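# Stack the tall tin onto the low tin

## Task

Set the tall tin on top of the low tin so it sits squarely centred there, without dropping or tossing either tin, then open the gripper and move the arm away from the stack.

## Robot and tools

Robot: two arms, left_arm and right_arm, each with six joints and a parallel gripper. Both are driven by joint angles only, never Cartesian targets. Wrist cameras: cam_left_wrist and cam_right_wrist, each 896x504.

Scene frame: origin at table-top height, midway between the nominal arm bases. +z points up, +x reaches out over the table, and left_arm is on the +y side. Image left and right do not match arm names. Calibrated bases: left_arm at (-0.001, +0.260, +0.044) m, right_arm at (+0.038, -0.296, +0.046) m, both turned only slightly about z. Reported end_effector_position (metres) and end_effector_quat_wxyz are in the scene frame. They can be wrong by a few centimetres, more when the arm reaches far. That position is the point between the finger pads, just behind the fingertips. Fingers point along the gripper's +z and close along its y axis.

Row format: every row has 14 numbers. The first 7 are left_arm: six joint angles, then the gripper opening. The last 7 are right_arm in the same layout. Send all 14 even when only one arm should move. Joint order is shoulder, elbow, waist, wrist pitch, wrist yaw, wrist roll. Use this order, not the base-to-hand order. Joint values are absolute target angles in radians, in the same units as the Joint positions line. Stated ranges: shoulder 0.000 to 3.142, elbow 0.000 to 3.142, waist -2.618 to 3.054, wrist pitch -1.571 to 1.571, wrist yaw -1.571 to 1.571, wrist roll -2.094 to 2.094. Real ends may differ by up to 0.059. A target more than 0.059 beyond an end, and farther out than the current angle, gets the call refused. A target just past the real end is clipped, and the result reports "joint sent to its limit".

Opening is an absolute command from -1 (closed) to +1 (fully open). Approximate pad gaps: 87 mm at +1, 69 at +0.5, 43 at 0, 18 at -0.5, 0 at -1. To keep a gripper unchanged, resend its current command. Writing 0 closes it to about 43 mm.

Gripping: grip_measured uses the same -1..1 scale. Joint positions reports the gripper as 0 (closed) to 1 (open). Note the reading at first contact. A command about 0.04 below that reading squeezes at full force, and smaller margins squeeze more gently. Close slowly, because a fast close can push too hard.

Tools:

execute_actions(actions, cameras). actions is a list of up to 15 rows, one per 1/30 s step. A shorter list repeats its last row to fill the 15 steps. An empty list just returns state and images. Each step can lead a joint's measured angle by at most 0.339 rad (shoulder, elbow, waist) or 2.2 rad (wrist joints). If one arm's targets would move its gripper more than 200 mm, they are scaled back. Big moves therefore take several calls. Only this tool returns step readings.

move(target, speed, blend, opening_speed, blocking, cameras). target is one 14-number row of absolute angles and openings, or a list of up to 15 such rows visited in turn within 10 s total. speed is the top joint speed in rad/s, 0.01 to 12.57, default 0.5. Give one number, or one per target. blend, in rad, rounds the corners at intermediate targets; the default 0 stops at each. opening_speed is how fast, per second on the -1..1 scale, the opening changes (minimum 0.2). For later list rows, the new opening is applied only after everything has come to rest at that row. blocking=false returns after about 0.5 s while motion continues, and a new move replaces it. All joints move in step, so the hand traces a curve. Paths do not avoid obstacles or the other arm. The result adds a move: line: done, off_target (at rest but some joint more than 0.035 rad off), moving, held, or fault, with limits=held if steps were withheld. done does not mean nothing is being touched. Faster moves hit harder, and targets placed beyond a contact press harder.

wait(seconds 0 to 10, cameras): lets time run with the last commands held.
stop(cameras): brakes a running move. Braking needs room.
zoom_image(camera, region): camera is cam_left_wrist or cam_right_wrist, from the latest images. region is [x0, y0, x1, y1] in pixels from the top-left corner, at most 504 by 504.
finished_scene(scene): scene is the current scene number, an integer. It cannot be undone, so call it only once the tall tin rests on the low tin with the gripper open and withdrawn, and call nothing after it in that reply.

Result lines: Joint positions and Joint velocities are given per arm in the row order, with the gripper last. "within noise" means the arm is still. Joint targets shows what the joints are being driven to now; resend those values to hold a joint in place. Tool commands shows the current gripper commands. "joint command not followed" means the clearance check changed some steps. Joint torques include the arm's own weight and have offsets; positive means toward a larger angle. MOTOR HOT appears at 75 °C. At 90 °C the arm folds and stops working, and hotter still it collapses. Avoid long holds at full stretch and avoid pushing against things.

Avoid: dropping the tin or letting go while it is still moving; putting anything down off the table; hard contact with the table or fixed objects; any contact or squeeze between the two arms, including one gripper closing on the other's fingers, which can end the scene; straining a wrist camera cable; fast moves near objects. A loose tin may now and then get nudged by something else. Recheck its position in the images before you grasp or place.

Each tool is called as a command line: name --argument value for each argument, lists and objects as JSON in quotes; but a table of rows of numbers goes row by row, as --pt "numbers of a row", without its own name.

## Session

move --target '[0.1,0.13,-0.2,0.1,0,0,1,0.1,0.13,0.2,0.1,0,0,1]' --speed 0.6

Scene clock: 3.30 s.
left_arm: end_effector_position=(+0.2438, +0.1971, +0.2389) grip_measured=+1.000 end_effector_quat_wxyz=(+0.737, +0.080, +0.664, -0.098) | right_arm: end_effector_position=(+0.2862, -0.2500, +0.2373) grip_measured=+1.000 end_effector_quat_wxyz=(+0.736, -0.055, +0.671, +0.071)
Joint names: [shoulder, elbow, waist, wrist pitch, wrist yaw, wrist roll]
Joint positions: left_arm=[0.105 0.141 -0.207 0.07 0.012 -0.013 1] | right_arm=[0.105 0.137 0.208 0.062 0.017 0.013 1]
Joint velocities: within noise
Joint torques (N m): left_arm=[1.43 5.56 0.83 1.96 -0.15 0.19] | right_arm=[1.48 5.56 -0.94 1.97 -0.04 -0.13]
Motor temperatures (°C): left_arm=[45 44 32 38 31 30 31] | right_arm=[36 45 34 33 32 32 28]
Heat: left arm: 45 °C; right arm: 45 °C.
Joint targets: left_arm=[0.100 0.130 -0.200 0.100 0.000 0.000] | right_arm=[0.100 0.130 0.200 0.100 0.000 0.000]
move: off_target (right_arm); right_arm: the wrist pitch is farthest, 0.038 rad from its target

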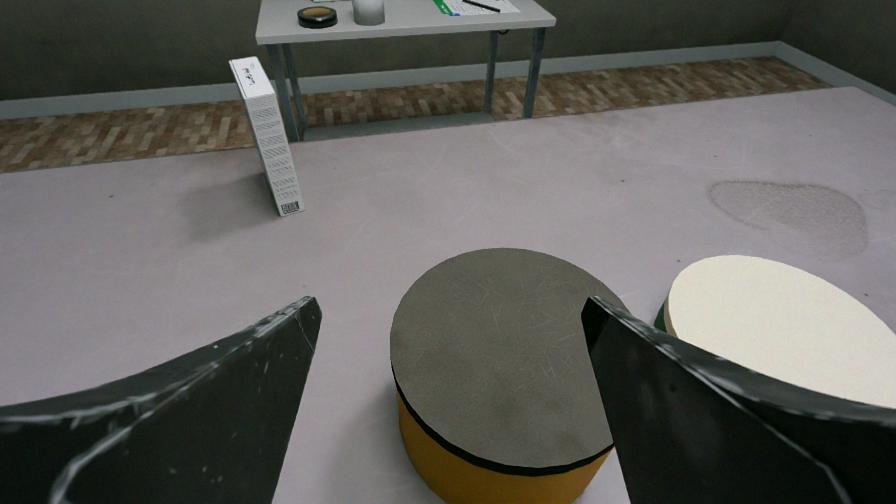

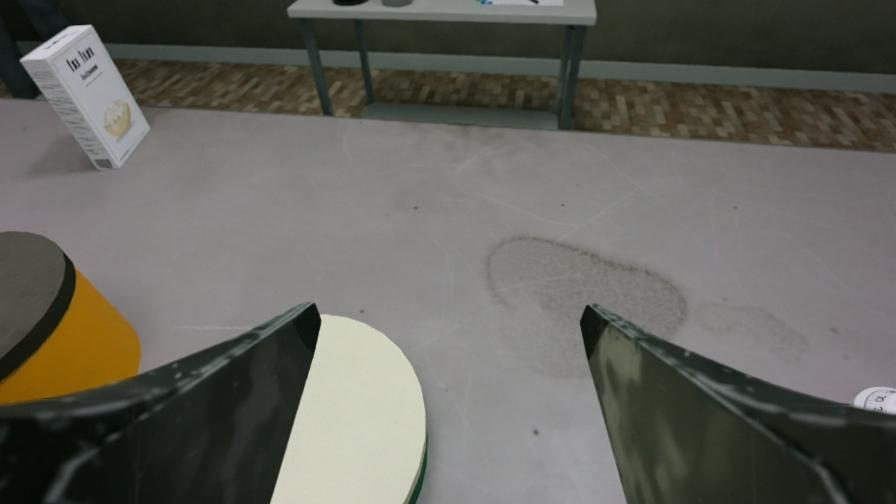

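move --target '[0.1,0.13,-0.36,0.0,0,0,1,0.1,0.13,0.50,-0.1,0,0,1]' --speed 0.6

Scene clock: 17.70 s.
left_arm: end_effector_position=(+0.2308, +0.1629, +0.2228) grip_measured=+1.000 end_effector_quat_wxyz=(+0.707, +0.133, +0.679, -0.147) | right_arm: end_effector_position=(+0.2574, -0.1845, +0.1964) grip_measured=+1.000 end_effector_quat_wxyz=(+0.663, -0.165, +0.713, +0.161)
Joint names: [shoulder, elbow, waist, wrist pitch, wrist yaw, wrist roll]
Joint positions: left_arm=[0.105 0.141 -0.353 0.005 0.012 -0.012 1] | right_arm=[0.105 0.137 0.492 -0.102 0.012 0.012 1]
Joint velocities: within noise
Joint torques (N m): left_arm=[1.46 5.61 -0.38 1.65 -0.15 0.18] | right_arm=[1.44 5.63 0.29 1.67 0 -0.14]
Motor temperatures (°C): left_arm=[44 44 32 41 31 30 31] | right_arm=[36 46 34 39 32 32 28]
Heat: left arm: 44 °C; right arm: 46 °C.
Joint targets: left_arm=[0.100 0.130 -0.360 0.000 0.000 0.000] | right_arm=[0.100 0.130 0.500 -0.100 0.000 0.000]
move: done

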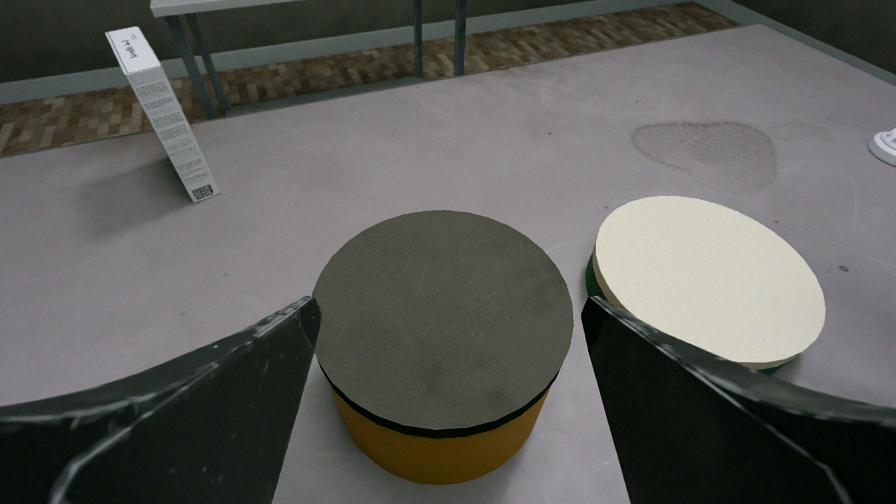

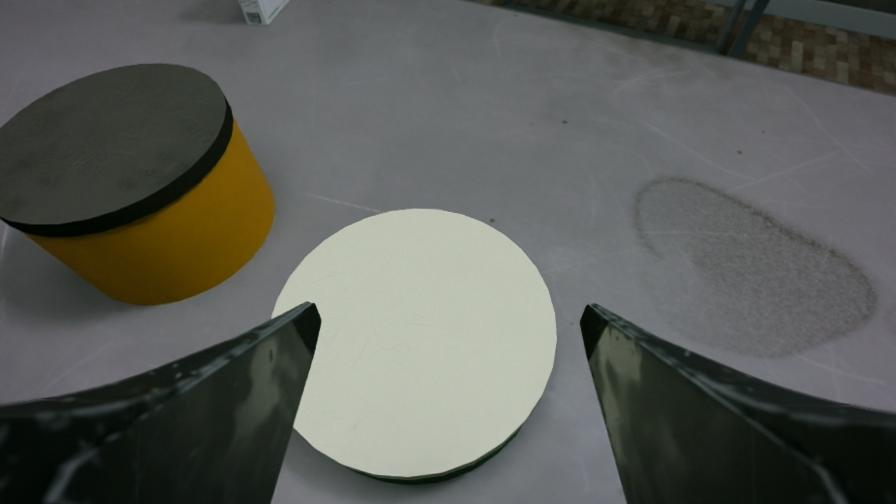

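zoom_image --camera "cam_right_wrist" --region '[0, 40, 300, 320]'

zoom_image --camera "cam_left_wrist" --region '[570, 180, 850, 390]'

zoom_image --camera "cam_right_wrist" --region '[260, 200, 600, 500]'

Scaled by 1.680.

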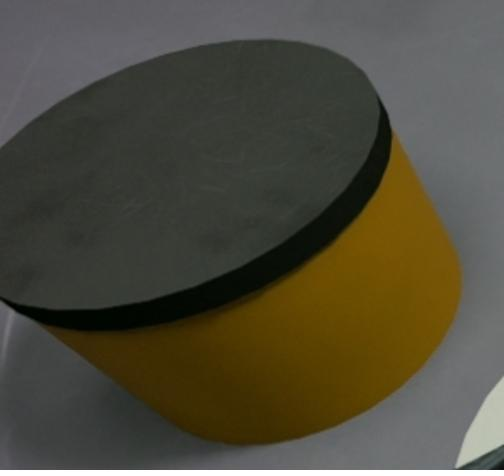

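Scaled by 1.800.

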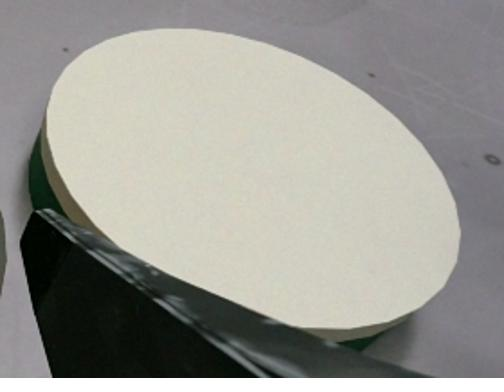

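Scaled by 1.482.

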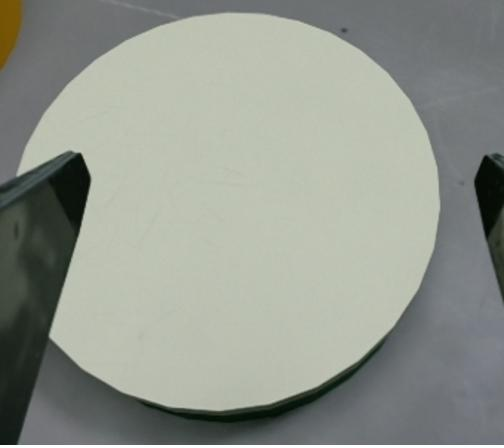

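move --pt "0.5 0.6 -0.65 0 0.2 0.2 1 0.5 0.6 0.2 -0.4 -0.3 -0.6 1" --pt "1.4 1.25 -0.618 -0.30 0.50 0.58 1 1.4 1.3 0.054 -1.0 -0.776 -1.76 1" --pt "1.763 1.231 -0.618 -0.390 0.50 0.58 1 1.754 1.267 0.054 -1.20 -0.776 -1.76 1" --speed 0.5 --blend 0.1

Scene clock: 94.63 s.
left_arm: end_effector_position=(+0.2971, -0.0487, +0.1242) grip_measured=+1.000 end_effector_quat_wxyz=(+0.291, +0.591, +0.713, -0.241) | right_arm: end_effector_position=(+0.3283, -0.1924, +0.1253) grip_measured=+1.000 end_effector_quat_wxyz=(-0.241, +0.713, -0.596, -0.281)
Joint names: [shoulder, elbow, waist, wrist pitch, wrist yaw, wrist roll]
Joint positions: left_arm=[1.766 1.212 -0.626 -0.385 0.483 0.565 1] | right_arm=[1.758 1.26 0.062 -1.182 -0.752 -1.744 1]
Joint velocities: within noise
Joint torques (N m): left_arm=[-9.66 7.65 0.85 1.19 0.37 0.21] | right_arm=[-6.15 5.3 -0.95 -0.28 -0.55 -0.17]
Motor temperatures (°C): left_arm=[43 47 32 43 30 30 31] | right_arm=[35 49 34 41 32 32 28]
Heat: left arm: 47 °C; right arm: 49 °C.
Joint targets: left_arm=[1.763 1.231 -0.618 -0.390 0.500 0.580] | right_arm=[1.754 1.267 0.054 -1.200 -0.776 -1.760]
move: done

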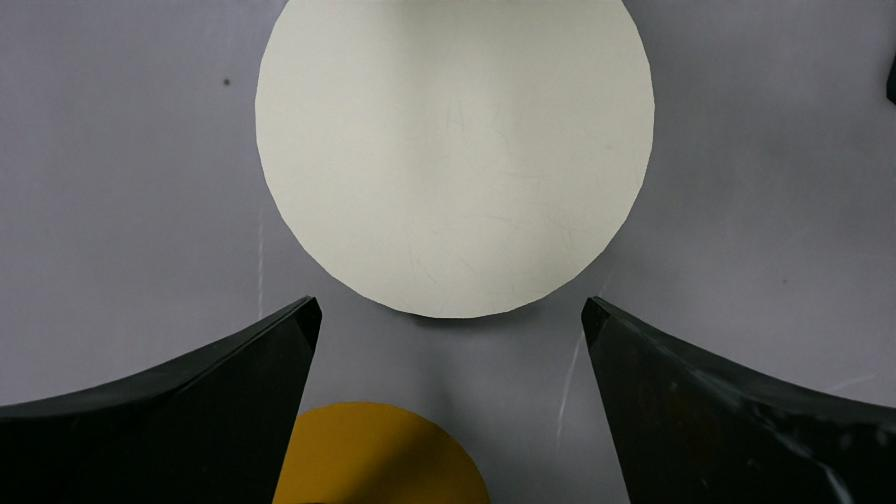

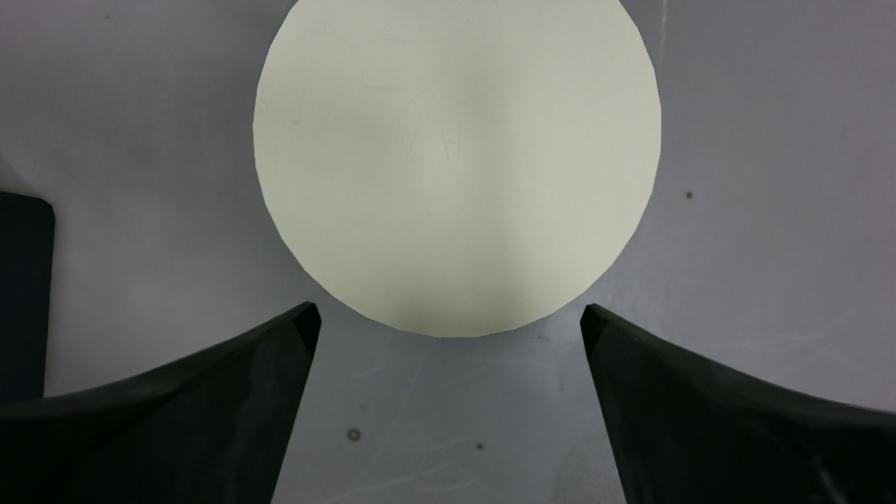

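move --pt "1.4 1.25 -0.55 -0.30 0.50 0.58 1 1.4 1.3 0.054 -1.0 -0.776 -1.76 1" --pt "1.4 1.35 0.30 -0.9 0.70 1.4 1 1.4 1.35 0.45 -0.9 -0.71 -1.2 1" --pt "1.742 1.360 0.3045 -1.255 0.78 1.71 1 1.948 1.615 0.590 -0.840 -0.709 -1.03 1" --speed 0.5 --blend 0.1

Scene clock: 140.77 s.
left_arm: end_effector_position=(+0.3116, +0.2508, +0.1448) grip_measured=+1.000 end_effector_quat_wxyz=(+0.284, +0.596, +0.712, -0.238) | right_arm: end_effector_position=(+0.3471, +0.0066, +0.1471) grip_measured=+1.000 end_effector_quat_wxyz=(-0.231, +0.707, -0.598, -0.299)
Joint names: [shoulder, elbow, waist, wrist pitch, wrist yaw, wrist roll]
Joint positions: left_arm=[1.74 1.328 0.297 -1.24 0.756 1.691 1] | right_arm=[1.954 1.581 0.585 -0.866 -0.715 -1.042 1]
Joint velocities: within noise
Joint torques (N m): left_arm=[-7.91 7.87 0.83 0.08 0.65 0.24] | right_arm=[-8.35 8.21 0.05 0.85 -0.17 0.11]
Motor temperatures (°C): left_arm=[48 49 32 40 30 30 31] | right_arm=[40 50 34 35 32 32 28]
Heat: left arm: 49 °C; right arm: 50 °C.
Joint targets: left_arm=[1.742 1.360 0.305 -1.255 0.780 1.710] | right_arm=[1.948 1.615 0.590 -0.840 -0.709 -1.030]
move: done

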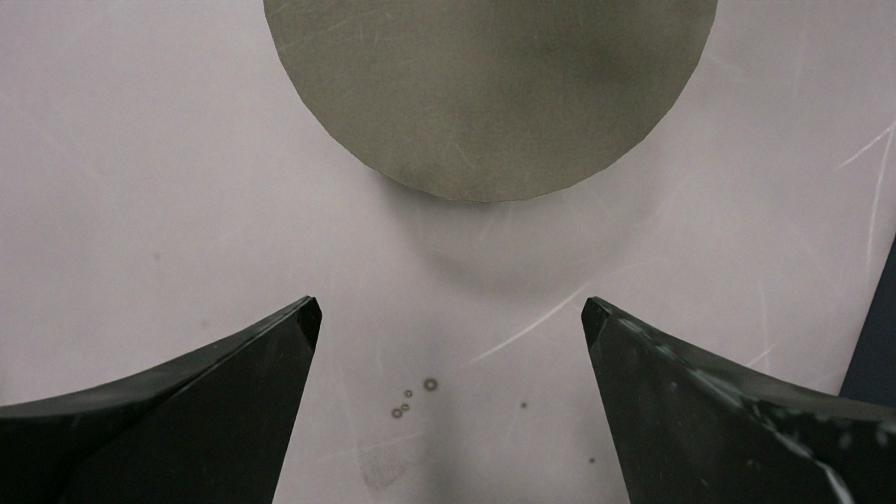

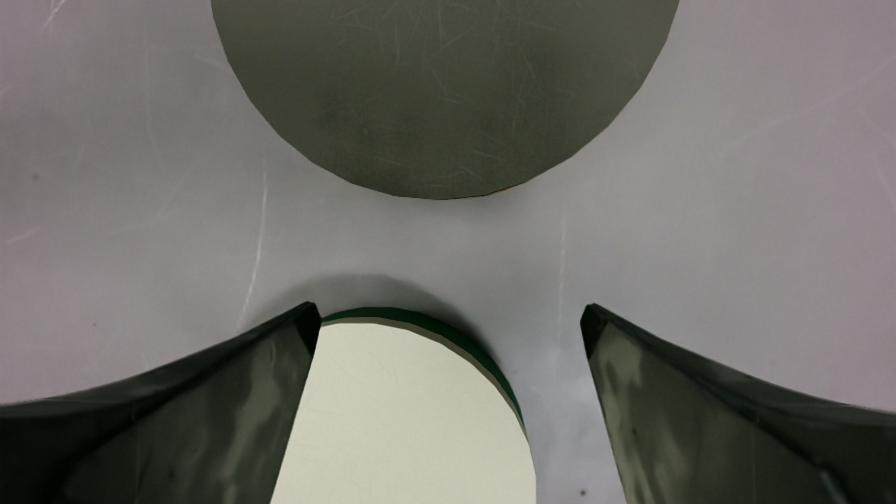

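move --target '[1.806,1.055,0.315,-0.925,0.80,1.735,1,1.985,1.315,0.605,-0.500,-0.703,-1.011,1]' --speed 0.25

Scene clock: 185.67 s.
left_arm: end_effector_position=(+0.2962, +0.2467, +0.0667) grip_measured=+1.000 end_effector_quat_wxyz=(+0.287, +0.594, +0.709, -0.249) | right_arm: end_effector_position=(+0.3414, +0.0084, +0.0761) grip_measured=+1.000 end_effector_quat_wxyz=(-0.247, +0.708, -0.593, -0.295)
Joint names: [shoulder, elbow, waist, wrist pitch, wrist yaw, wrist roll]
Joint positions: left_arm=[1.801 1.065 0.308 -0.947 0.774 1.715 1] | right_arm=[1.985 1.321 0.597 -0.528 -0.71 -1.023 1]
Joint velocities: within noise
Joint torques (N m): left_arm=[-7.6 4.11 0.84 0.29 0.65 0.27] | right_arm=[-7.77 4.63 0.27 0.95 -0.15 0.11]
Motor temperatures (°C): left_arm=[50 51 32 37 31 30 31] | right_arm=[47 55 34 35 31 32 28]
Heat: left arm: 51 °C; right arm: 55 °C.
Joint targets: left_arm=[1.806 1.055 0.315 -0.925 0.800 1.735] | right_arm=[1.985 1.315 0.605 -0.500 -0.703 -1.011]
move: done

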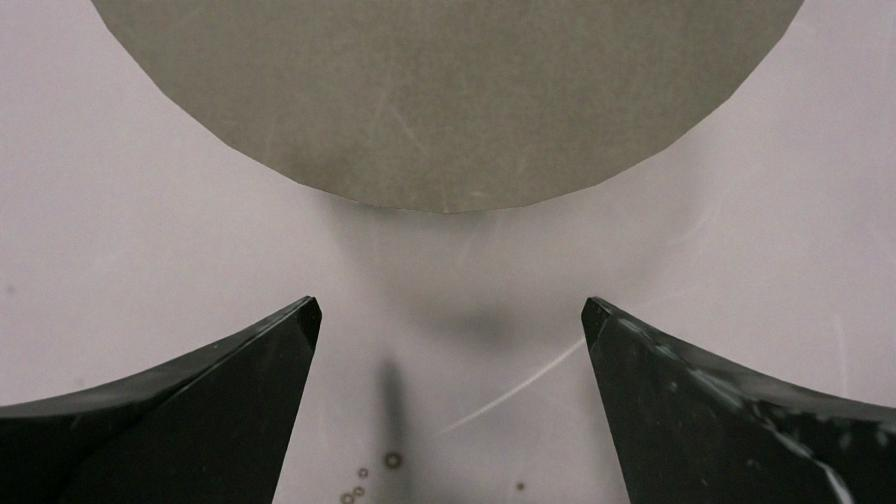

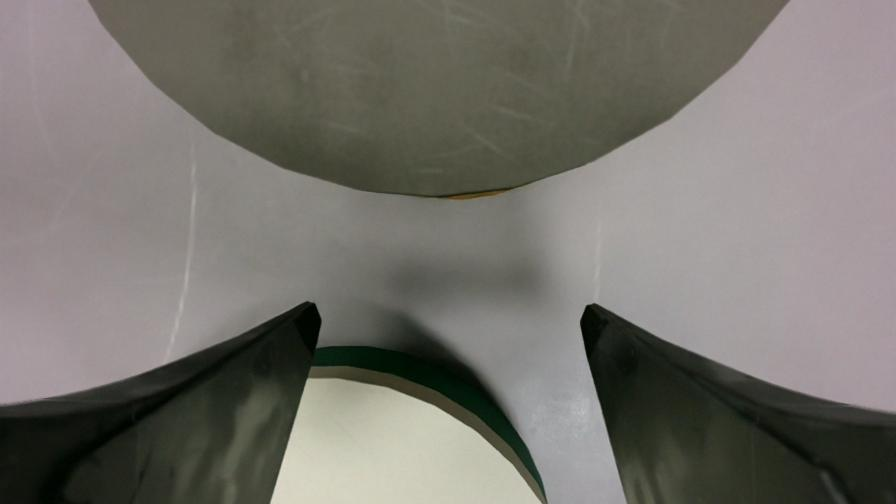

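execute_actions --actions '[]'

Scene clock: 213.27 s.
left_arm: end_effector_position=(+0.2964, +0.2467, +0.0667) grip_measured=+1.000 end_effector_quat_wxyz=(+0.288, +0.594, +0.709, -0.249) | right_arm: end_effector_position=(+0.3415, +0.0085, +0.0761) grip_measured=+1.000 end_effector_quat_wxyz=(-0.247, +0.708, -0.593, -0.295)
Joint names: [shoulder, elbow, waist, wrist pitch, wrist yaw, wrist roll]
Joint positions: left_arm=[1.801 1.065 0.308 -0.946 0.774 1.715 1] | right_arm=[1.985 1.321 0.597 -0.528 -0.71 -1.023 1]
Joint velocities: within noise
Joint torques (N m): left_arm=[-7.65 4.08 0.79 0.33 0.66 0.25] | right_arm=[-7.77 4.66 0.28 0.95 -0.15 0.11]
Motor temperatures (°C): left_arm=[50 48 32 36 31 30 31] | right_arm=[45 51 34 36 31 32 28]
Heat: left arm: 50 °C; right arm: 51 °C.
Joint targets: left_arm=[1.806 1.055 0.315 -0.925 0.800 1.735] | right_arm=[1.985 1.315 0.605 -0.500 -0.703 -1.011]
Tool commands: left_gripper/opening=+1.0 right_gripper/opening=+1.0

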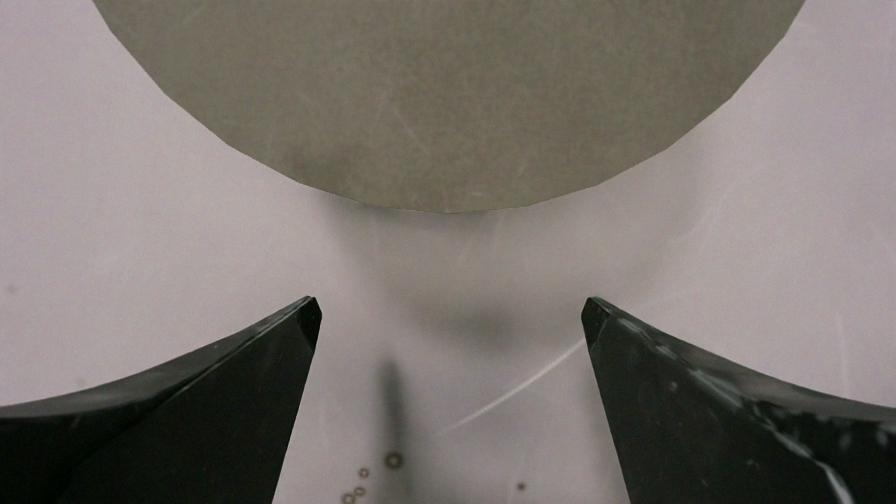

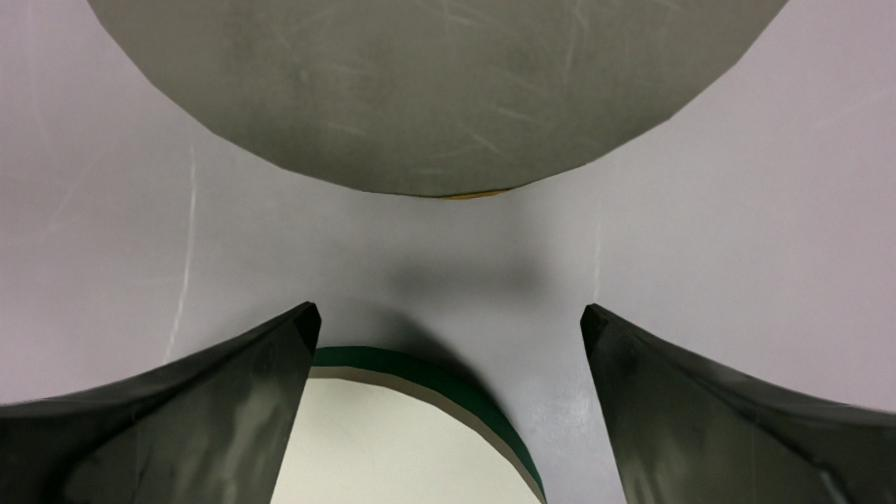

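move --target '[1.782,1.006,0.2147,-0.785,0.805,1.602,1,2.022,1.326,0.680,-0.4185,-0.6725,-0.923,1]' --speed 0.1

Scene clock: 248.27 s.
left_arm: end_effector_position=(+0.3041, +0.2226, +0.0557) grip_measured=+1.000 end_effector_quat_wxyz=(+0.290, +0.599, +0.705, -0.245) | right_arm: end_effector_position=(+0.3292, +0.0358, +0.0655) grip_measured=+1.000 end_effector_quat_wxyz=(-0.242, +0.708, -0.594, -0.296)
Joint names: [shoulder, elbow, waist, wrist pitch, wrist yaw, wrist roll]
Joint positions: left_arm=[1.801 1.017 0.221 -0.808 0.778 1.605 1] | right_arm=[2.019 1.321 0.673 -0.448 -0.681 -0.935 1]
Joint velocities: within noise
Joint torques (N m): left_arm=[-10 3.99 -0.28 0.48 0.67 0.04] | right_arm=[-7.79 5.53 0.18 1.03 -0.11 0.1]
Motor temperatures (°C): left_arm=[50 46 32 35 31 30 31] | right_arm=[45 49 34 36 31 32 28]
Heat: left arm: 50 °C; right arm: 49 °C.
Joint targets: left_arm=[1.782 1.006 0.215 -0.785 0.805 1.602] | right_arm=[2.022 1.326 0.680 -0.419 -0.673 -0.923]
move: done

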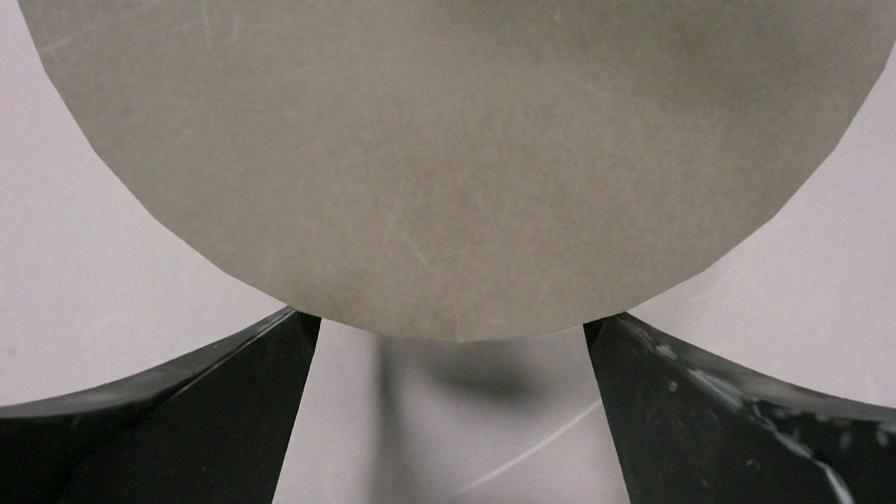

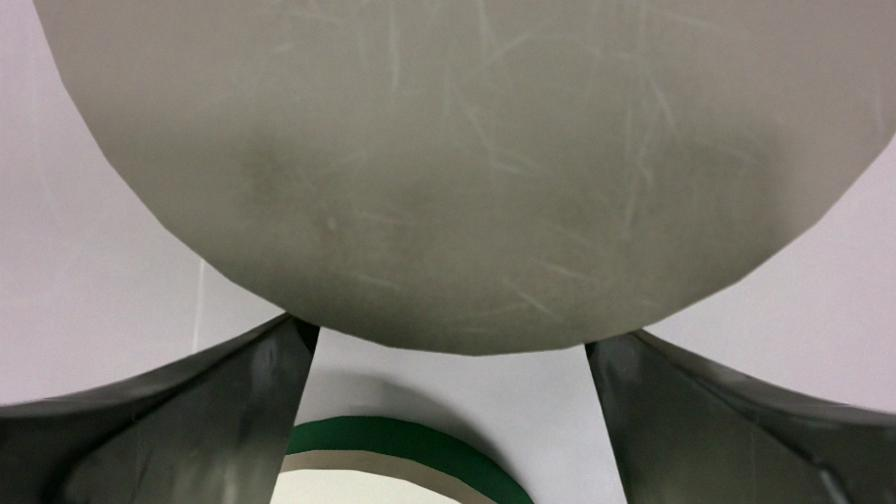

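move --target '[1.773,0.997,0.186,-0.752,0.805,1.562,1,2.0295,1.3325,0.7005,-0.400,-0.6644,-0.8997,1]' --speed 0.05

Scene clock: 254.20 s.
left_arm: end_effector_position=(+0.3055, +0.2144, +0.0538) grip_measured=+1.000 end_effector_quat_wxyz=(+0.289, +0.598, +0.706, -0.246) | right_arm: end_effector_position=(+0.3253, +0.0425, +0.0632) grip_measured=+1.000 end_effector_quat_wxyz=(-0.241, +0.708, -0.594, -0.296)
Joint names: [shoulder, elbow, waist, wrist pitch, wrist yaw, wrist roll]
Joint positions: left_arm=[1.801 1.008 0.193 -0.775 0.779 1.565 1] | right_arm=[2.026 1.321 0.692 -0.43 -0.673 -0.912 1]
Joint velocities: within noise
Joint torques (N m): left_arm=[-10.93 3.97 -0.29 0.5 0.66 0.01] | right_arm=[-7.82 6.06 0.27 1.04 -0.11 0.12]
Motor temperatures (°C): left_arm=[51 46 32 35 31 30 31] | right_arm=[45 49 34 36 31 32 28]
Heat: left arm: 51 °C; right arm: 49 °C.
Joint targets: left_arm=[1.773 0.997 0.186 -0.752 0.805 1.562] | right_arm=[2.030 1.333 0.700 -0.400 -0.664 -0.900]
move: done

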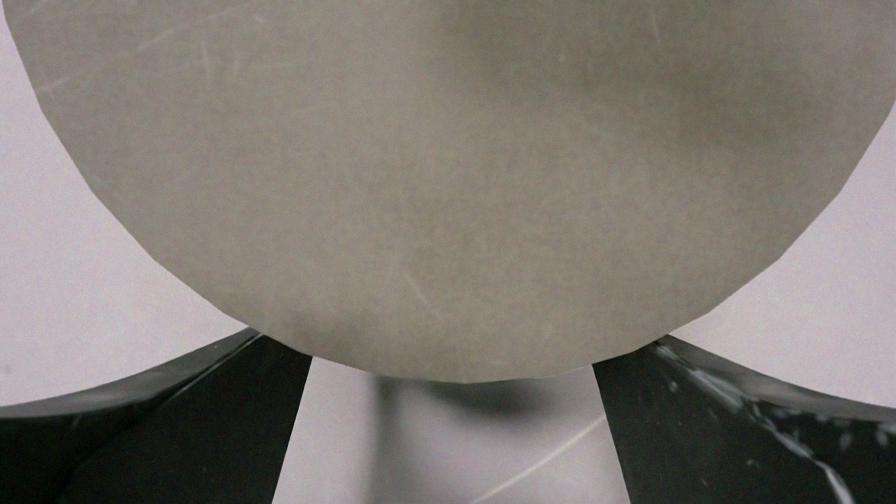

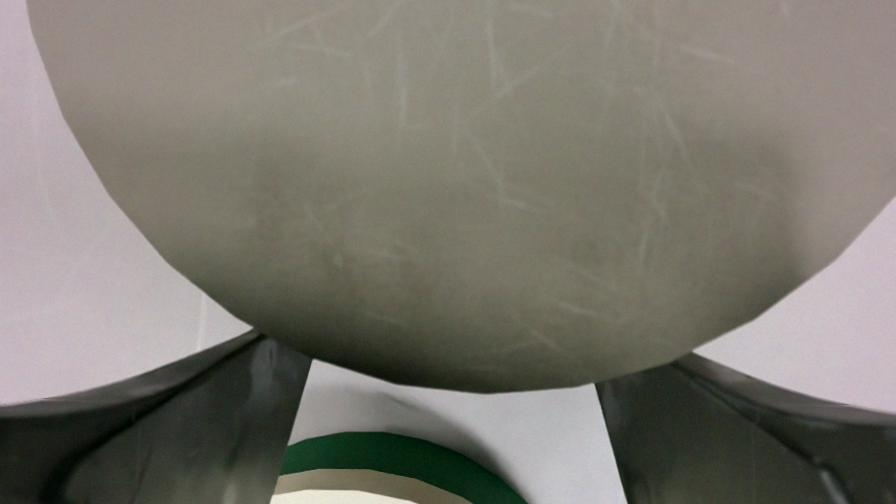

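move --target '[1.773,0.989,0.160,-0.726,0.805,1.527,1,2.033,1.340,0.7125,-0.392,-0.654,-0.885,1]' --speed 0.04

Scene clock: 272.60 s.
left_arm: end_effector_position=(+0.3056, +0.2067, +0.0521) grip_measured=+1.000 end_effector_quat_wxyz=(+0.287, +0.597, +0.706, -0.249) | right_arm: end_effector_position=(+0.3233, +0.0460, +0.0631) grip_measured=+1.000 end_effector_quat_wxyz=(-0.240, +0.708, -0.596, -0.294)
Joint names: [shoulder, elbow, waist, wrist pitch, wrist yaw, wrist roll]
Joint positions: left_arm=[1.801 1 0.167 -0.75 0.779 1.53 1] | right_arm=[2.026 1.321 0.705 -0.422 -0.662 -0.898 1]
Joint velocities: within noise
Joint torques (N m): left_arm=[-10.97 3.99 -0.34 0.6 0.68 0.05] | right_arm=[-7.54 6.68 0.28 1.07 -0.11 0.12]
Motor temperatures (°C): left_arm=[53 46 32 35 31 30 31] | right_arm=[48 49 34 36 31 32 28]
Heat: left arm: 53 °C; right arm: 49 °C.
Joint targets: left_arm=[1.773 0.989 0.160 -0.726 0.805 1.527] | right_arm=[2.033 1.340 0.713 -0.392 -0.654 -0.885]
move: done

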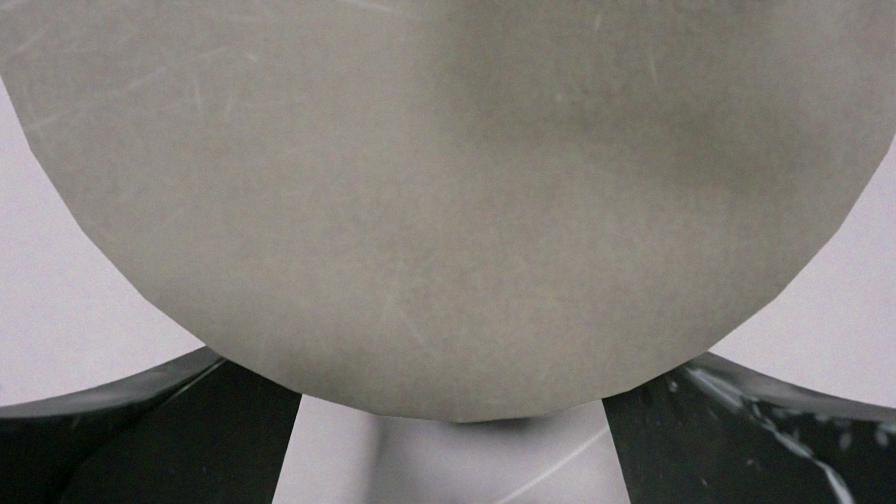

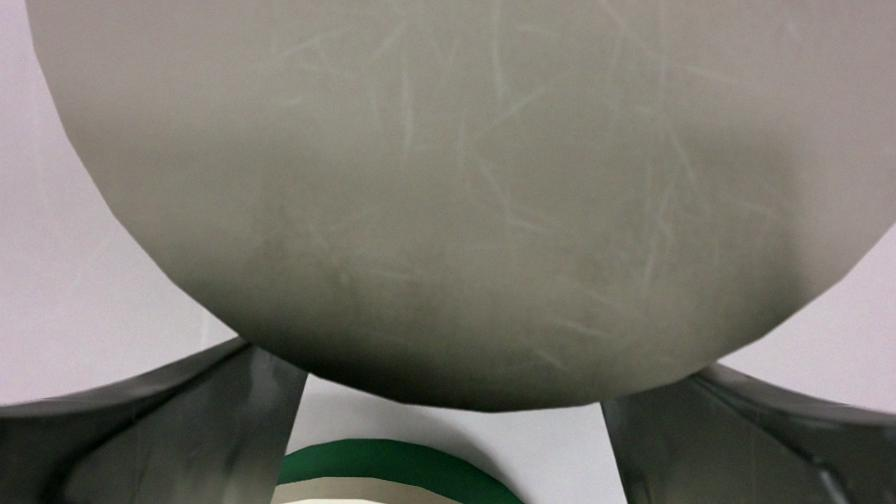

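move --target '[1.773,0.989,0.160,-0.726,0.805,1.527,1,2.052,1.362,0.692,-0.395,-0.664,-0.900,1]' --speed 0.04

Scene clock: 287.20 s.
left_arm: end_effector_position=(+0.3055, +0.2066, +0.0520) grip_measured=+1.000 end_effector_quat_wxyz=(+0.287, +0.597, +0.707, -0.249) | right_arm: end_effector_position=(+0.3251, +0.0455, +0.0561) grip_measured=+1.000 end_effector_quat_wxyz=(-0.234, +0.706, -0.600, -0.295)
Joint names: [shoulder, elbow, waist, wrist pitch, wrist yaw, wrist roll]
Joint positions: left_arm=[1.801 1 0.167 -0.75 0.779 1.53 1] | right_arm=[2.049 1.33 0.701 -0.42 -0.662 -0.897 1]
Joint velocities: within noise
Joint torques (N m): left_arm=[-10.99 4.04 -0.38 0.56 0.65 0] | right_arm=[-7.95 7.75 -1.03 1.01 -0.23 -0.04]
Motor temperatures (°C): left_arm=[54 45 32 34 31 30 31] | right_arm=[49 49 34 36 31 32 28]
Heat: left arm: 54 °C; right arm: 49 °C.
Joint targets: left_arm=[1.773 0.989 0.160 -0.726 0.805 1.527] | right_arm=[2.052 1.362 0.692 -0.395 -0.664 -0.900]
move: done

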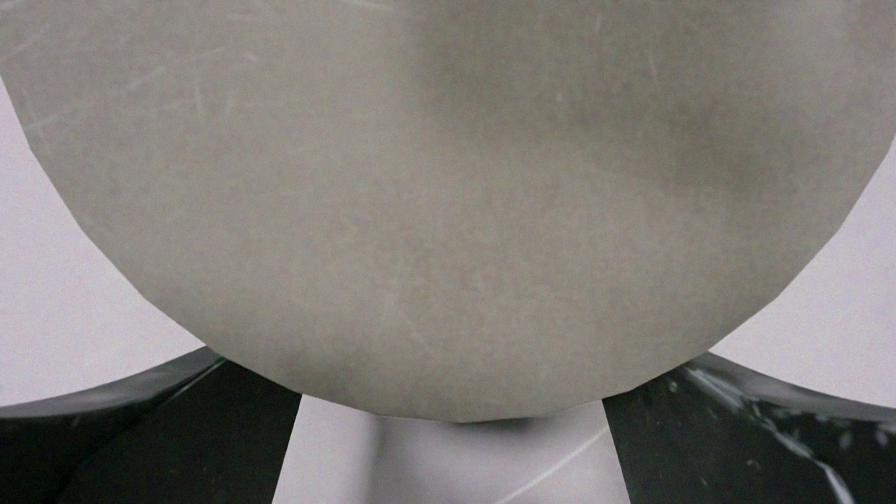

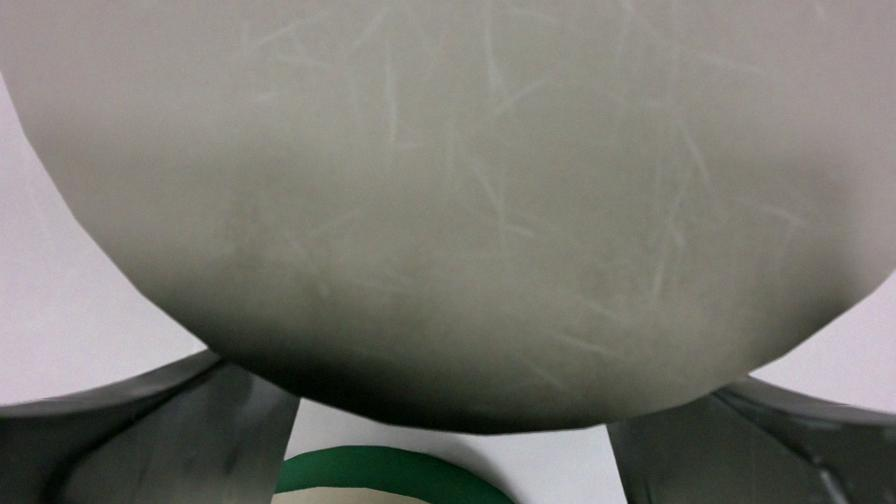

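move --target '[1.773,0.989,0.160,-0.726,0.805,1.527,1,2.060,1.388,0.682,-0.400,-0.668,-0.905,1]' --speed 0.04

Scene clock: 306.90 s.
left_arm: end_effector_position=(+0.3055, +0.2066, +0.0520) grip_measured=+1.000 end_effector_quat_wxyz=(+0.287, +0.597, +0.707, -0.249) | right_arm: end_effector_position=(+0.3349, +0.0472, +0.0607) grip_measured=+1.000 end_effector_quat_wxyz=(-0.244, +0.704, -0.600, -0.292)
Joint names: [shoulder, elbow, waist, wrist pitch, wrist yaw, wrist roll]
Joint positions: left_arm=[1.801 1 0.167 -0.75 0.779 1.53 1] | right_arm=[2.056 1.355 0.69 -0.42 -0.662 -0.897 1]
Joint velocities: within noise
Joint torques (N m): left_arm=[-10.95 4.01 -0.29 0.56 0.66 0] | right_arm=[-7.99 7.83 -0.92 0.99 -0.27 -0.1]
Motor temperatures (°C): left_arm=[55 45 32 34 31 30 31] | right_arm=[50 53 34 35 31 32 28]
Heat: left arm: 55 °C; right arm: 53 °C.
Joint targets: left_arm=[1.773 0.989 0.160 -0.726 0.805 1.527] | right_arm=[2.060 1.388 0.682 -0.400 -0.668 -0.905]
move: done

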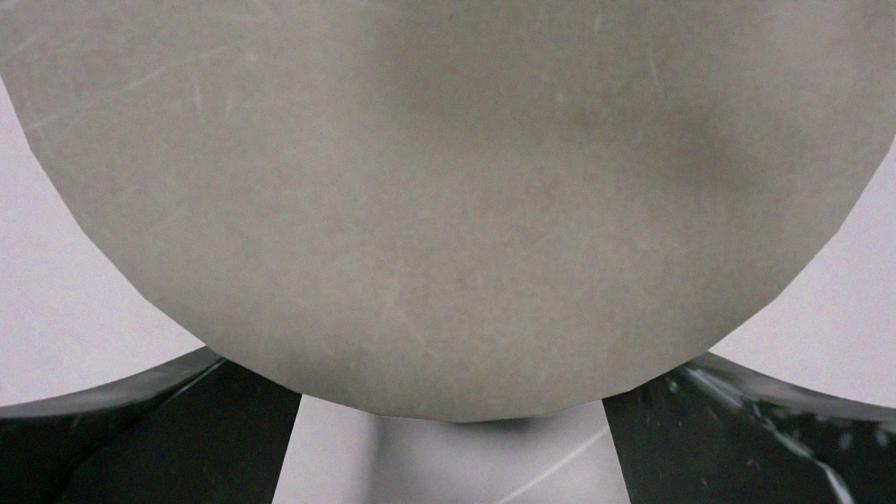

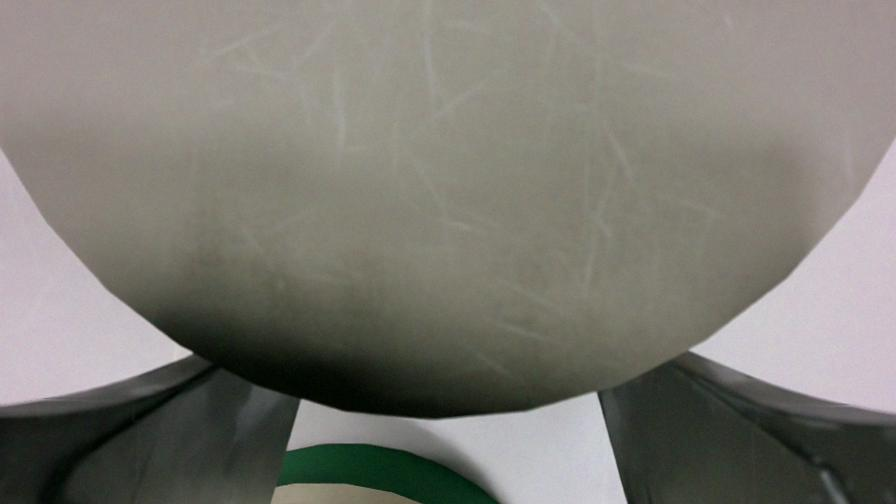

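move --target '[1.773,0.989,0.160,-0.726,0.805,1.527,1,2.060,1.388,0.7135,-0.400,-0.668,-0.905,1]' --speed 0.03

Scene clock: 314.23 s.
left_arm: end_effector_position=(+0.3055, +0.2066, +0.0520) grip_measured=+1.000 end_effector_quat_wxyz=(+0.287, +0.597, +0.707, -0.249) | right_arm: end_effector_position=(+0.3297, +0.0517, +0.0607) grip_measured=+1.000 end_effector_quat_wxyz=(-0.242, +0.708, -0.595, -0.293)
Joint names: [shoulder, elbow, waist, wrist pitch, wrist yaw, wrist roll]
Joint positions: left_arm=[1.801 1 0.167 -0.75 0.779 1.53 1] | right_arm=[2.056 1.355 0.705 -0.42 -0.662 -0.897 1]
Joint velocities: within noise
Joint torques (N m): left_arm=[-10.93 4.03 -0.32 0.56 0.66 0] | right_arm=[-7.99 7.86 0.35 0.98 -0.27 -0.1]
Motor temperatures (°C): left_arm=[56 45 32 34 31 30 31] | right_arm=[49 53 34 35 31 32 28]
Heat: left arm: 56 °C; right arm: 53 °C.
Joint targets: left_arm=[1.773 0.989 0.160 -0.726 0.805 1.527] | right_arm=[2.060 1.388 0.713 -0.400 -0.668 -0.905]
move: done

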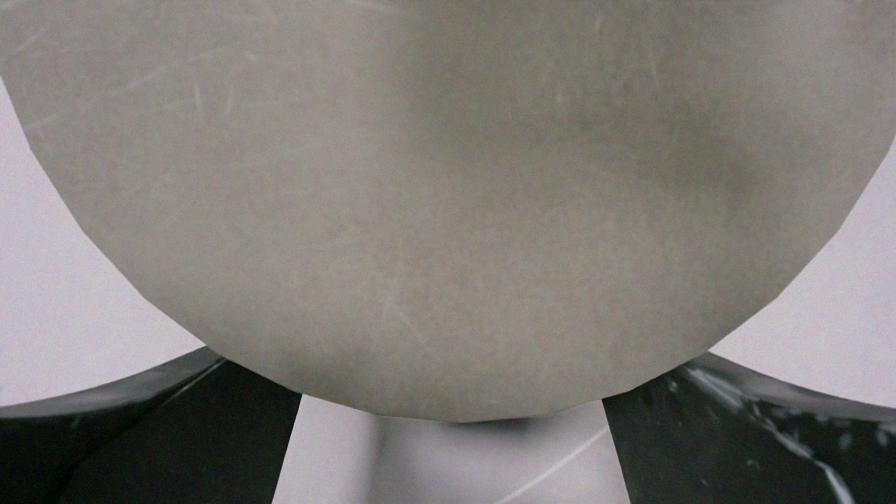

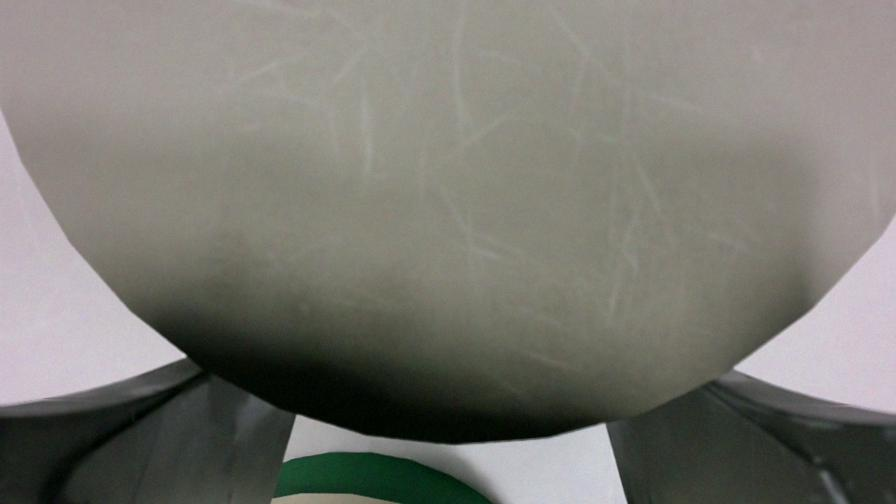

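move --target '[1.773,0.991,0.138,-0.706,0.830,1.515,1,2.060,1.388,0.7275,-0.385,-0.700,-0.900,1]' --speed 0.04 --cameras '[]'

move --target '[1.773,0.991,0.125,-0.706,0.850,1.515,1,2.060,1.388,0.7355,-0.380,-0.730,-0.900,1]' --speed 0.04

Scene clock: 320.27 s.
left_arm: end_effector_position=(+0.3052, +0.2032, +0.0521) grip_measured=+1.000 end_effector_quat_wxyz=(+0.285, +0.599, +0.705, -0.251) | right_arm: end_effector_position=(+0.3289, +0.0526, +0.0608) grip_measured=+1.000 end_effector_quat_wxyz=(-0.242, +0.709, -0.594, -0.294)
Joint names: [shoulder, elbow, waist, wrist pitch, wrist yaw, wrist roll]
Joint positions: left_arm=[1.801 1 0.156 -0.747 0.779 1.522 1] | right_arm=[2.056 1.355 0.708 -0.419 -0.662 -0.897 1]
Joint velocities: within noise
Joint torques (N m): left_arm=[-11.02 4.18 -1.18 0.71 0.91 -0.05] | right_arm=[-8.01 7.83 1.14 1.12 -0.63 -0.04]
Motor temperatures (°C): left_arm=[56 45 32 34 32 30 31] | right_arm=[48 53 34 35 31 32 28]
Heat: left arm: 56 °C; right arm: 53 °C.
Joint targets: left_arm=[1.773 0.991 0.138 -0.706 0.830 1.515] | right_arm=[2.060 1.388 0.727 -0.385 -0.700 -0.900]
move: off_target (left_arm, right_arm); left_arm: the wrist yaw is farthest, 0.051 rad from its target; right_arm: the wrist yaw is farthest, 0.038 rad from its target
No camera images: "cameras" was empty.

Scene clock: 321.23 s.
left_arm: end_effector_position=(+0.3051, +0.2019, +0.0522) grip_measured=+1.000 end_effector_quat_wxyz=(+0.285, +0.599, +0.705, -0.251) | right_arm: end_effector_position=(+0.3289, +0.0526, +0.0608) grip_measured=+1.000 end_effector_quat_wxyz=(-0.242, +0.709, -0.594, -0.294)
Joint names: [shoulder, elbow, waist, wrist pitch, wrist yaw, wrist roll]
Joint positions: left_arm=[1.801 1 0.152 -0.746 0.779 1.519 1] | right_arm=[2.056 1.355 0.708 -0.419 -0.662 -0.897 1]
Joint velocities: within noise
Joint torques (N m): left_arm=[-10.92 4.22 -1.95 0.72 1.1 -0.01] | right_arm=[-8.01 7.83 1.74 1.16 -0.96 -0.04]
Motor temperatures (°C): left_arm=[56 45 32 34 32 30 31] | right_arm=[48 53 34 35 31 32 28]
Heat: left arm: 56 °C; right arm: 53 °C.
Joint targets: left_arm=[1.773 0.991 0.125 -0.706 0.850 1.515] | right_arm=[2.060 1.388 0.735 -0.380 -0.730 -0.900]
move: off_target (left_arm, right_arm); left_arm: the wrist yaw is farthest, 0.071 rad from its target; right_arm: the wrist yaw is farthest, 0.068 rad from its target

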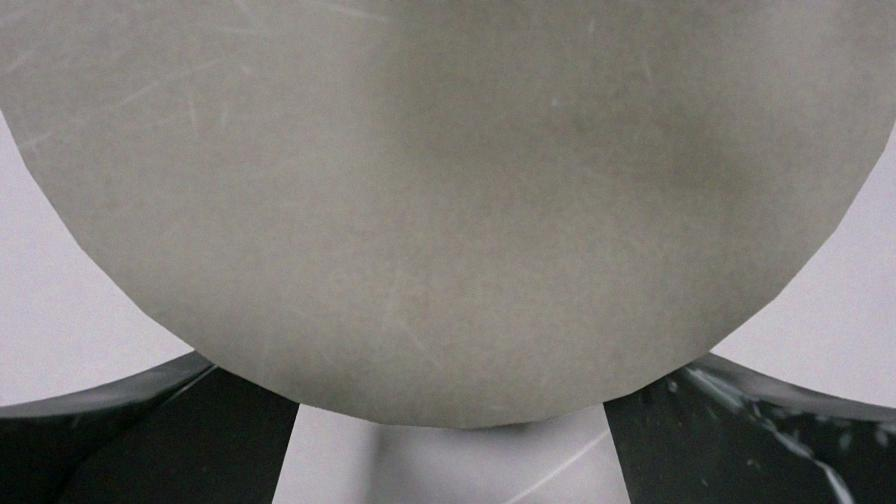

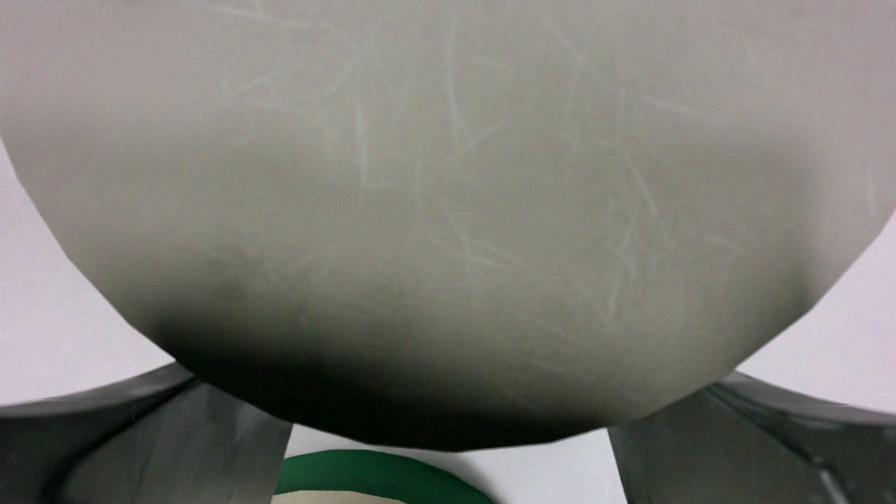

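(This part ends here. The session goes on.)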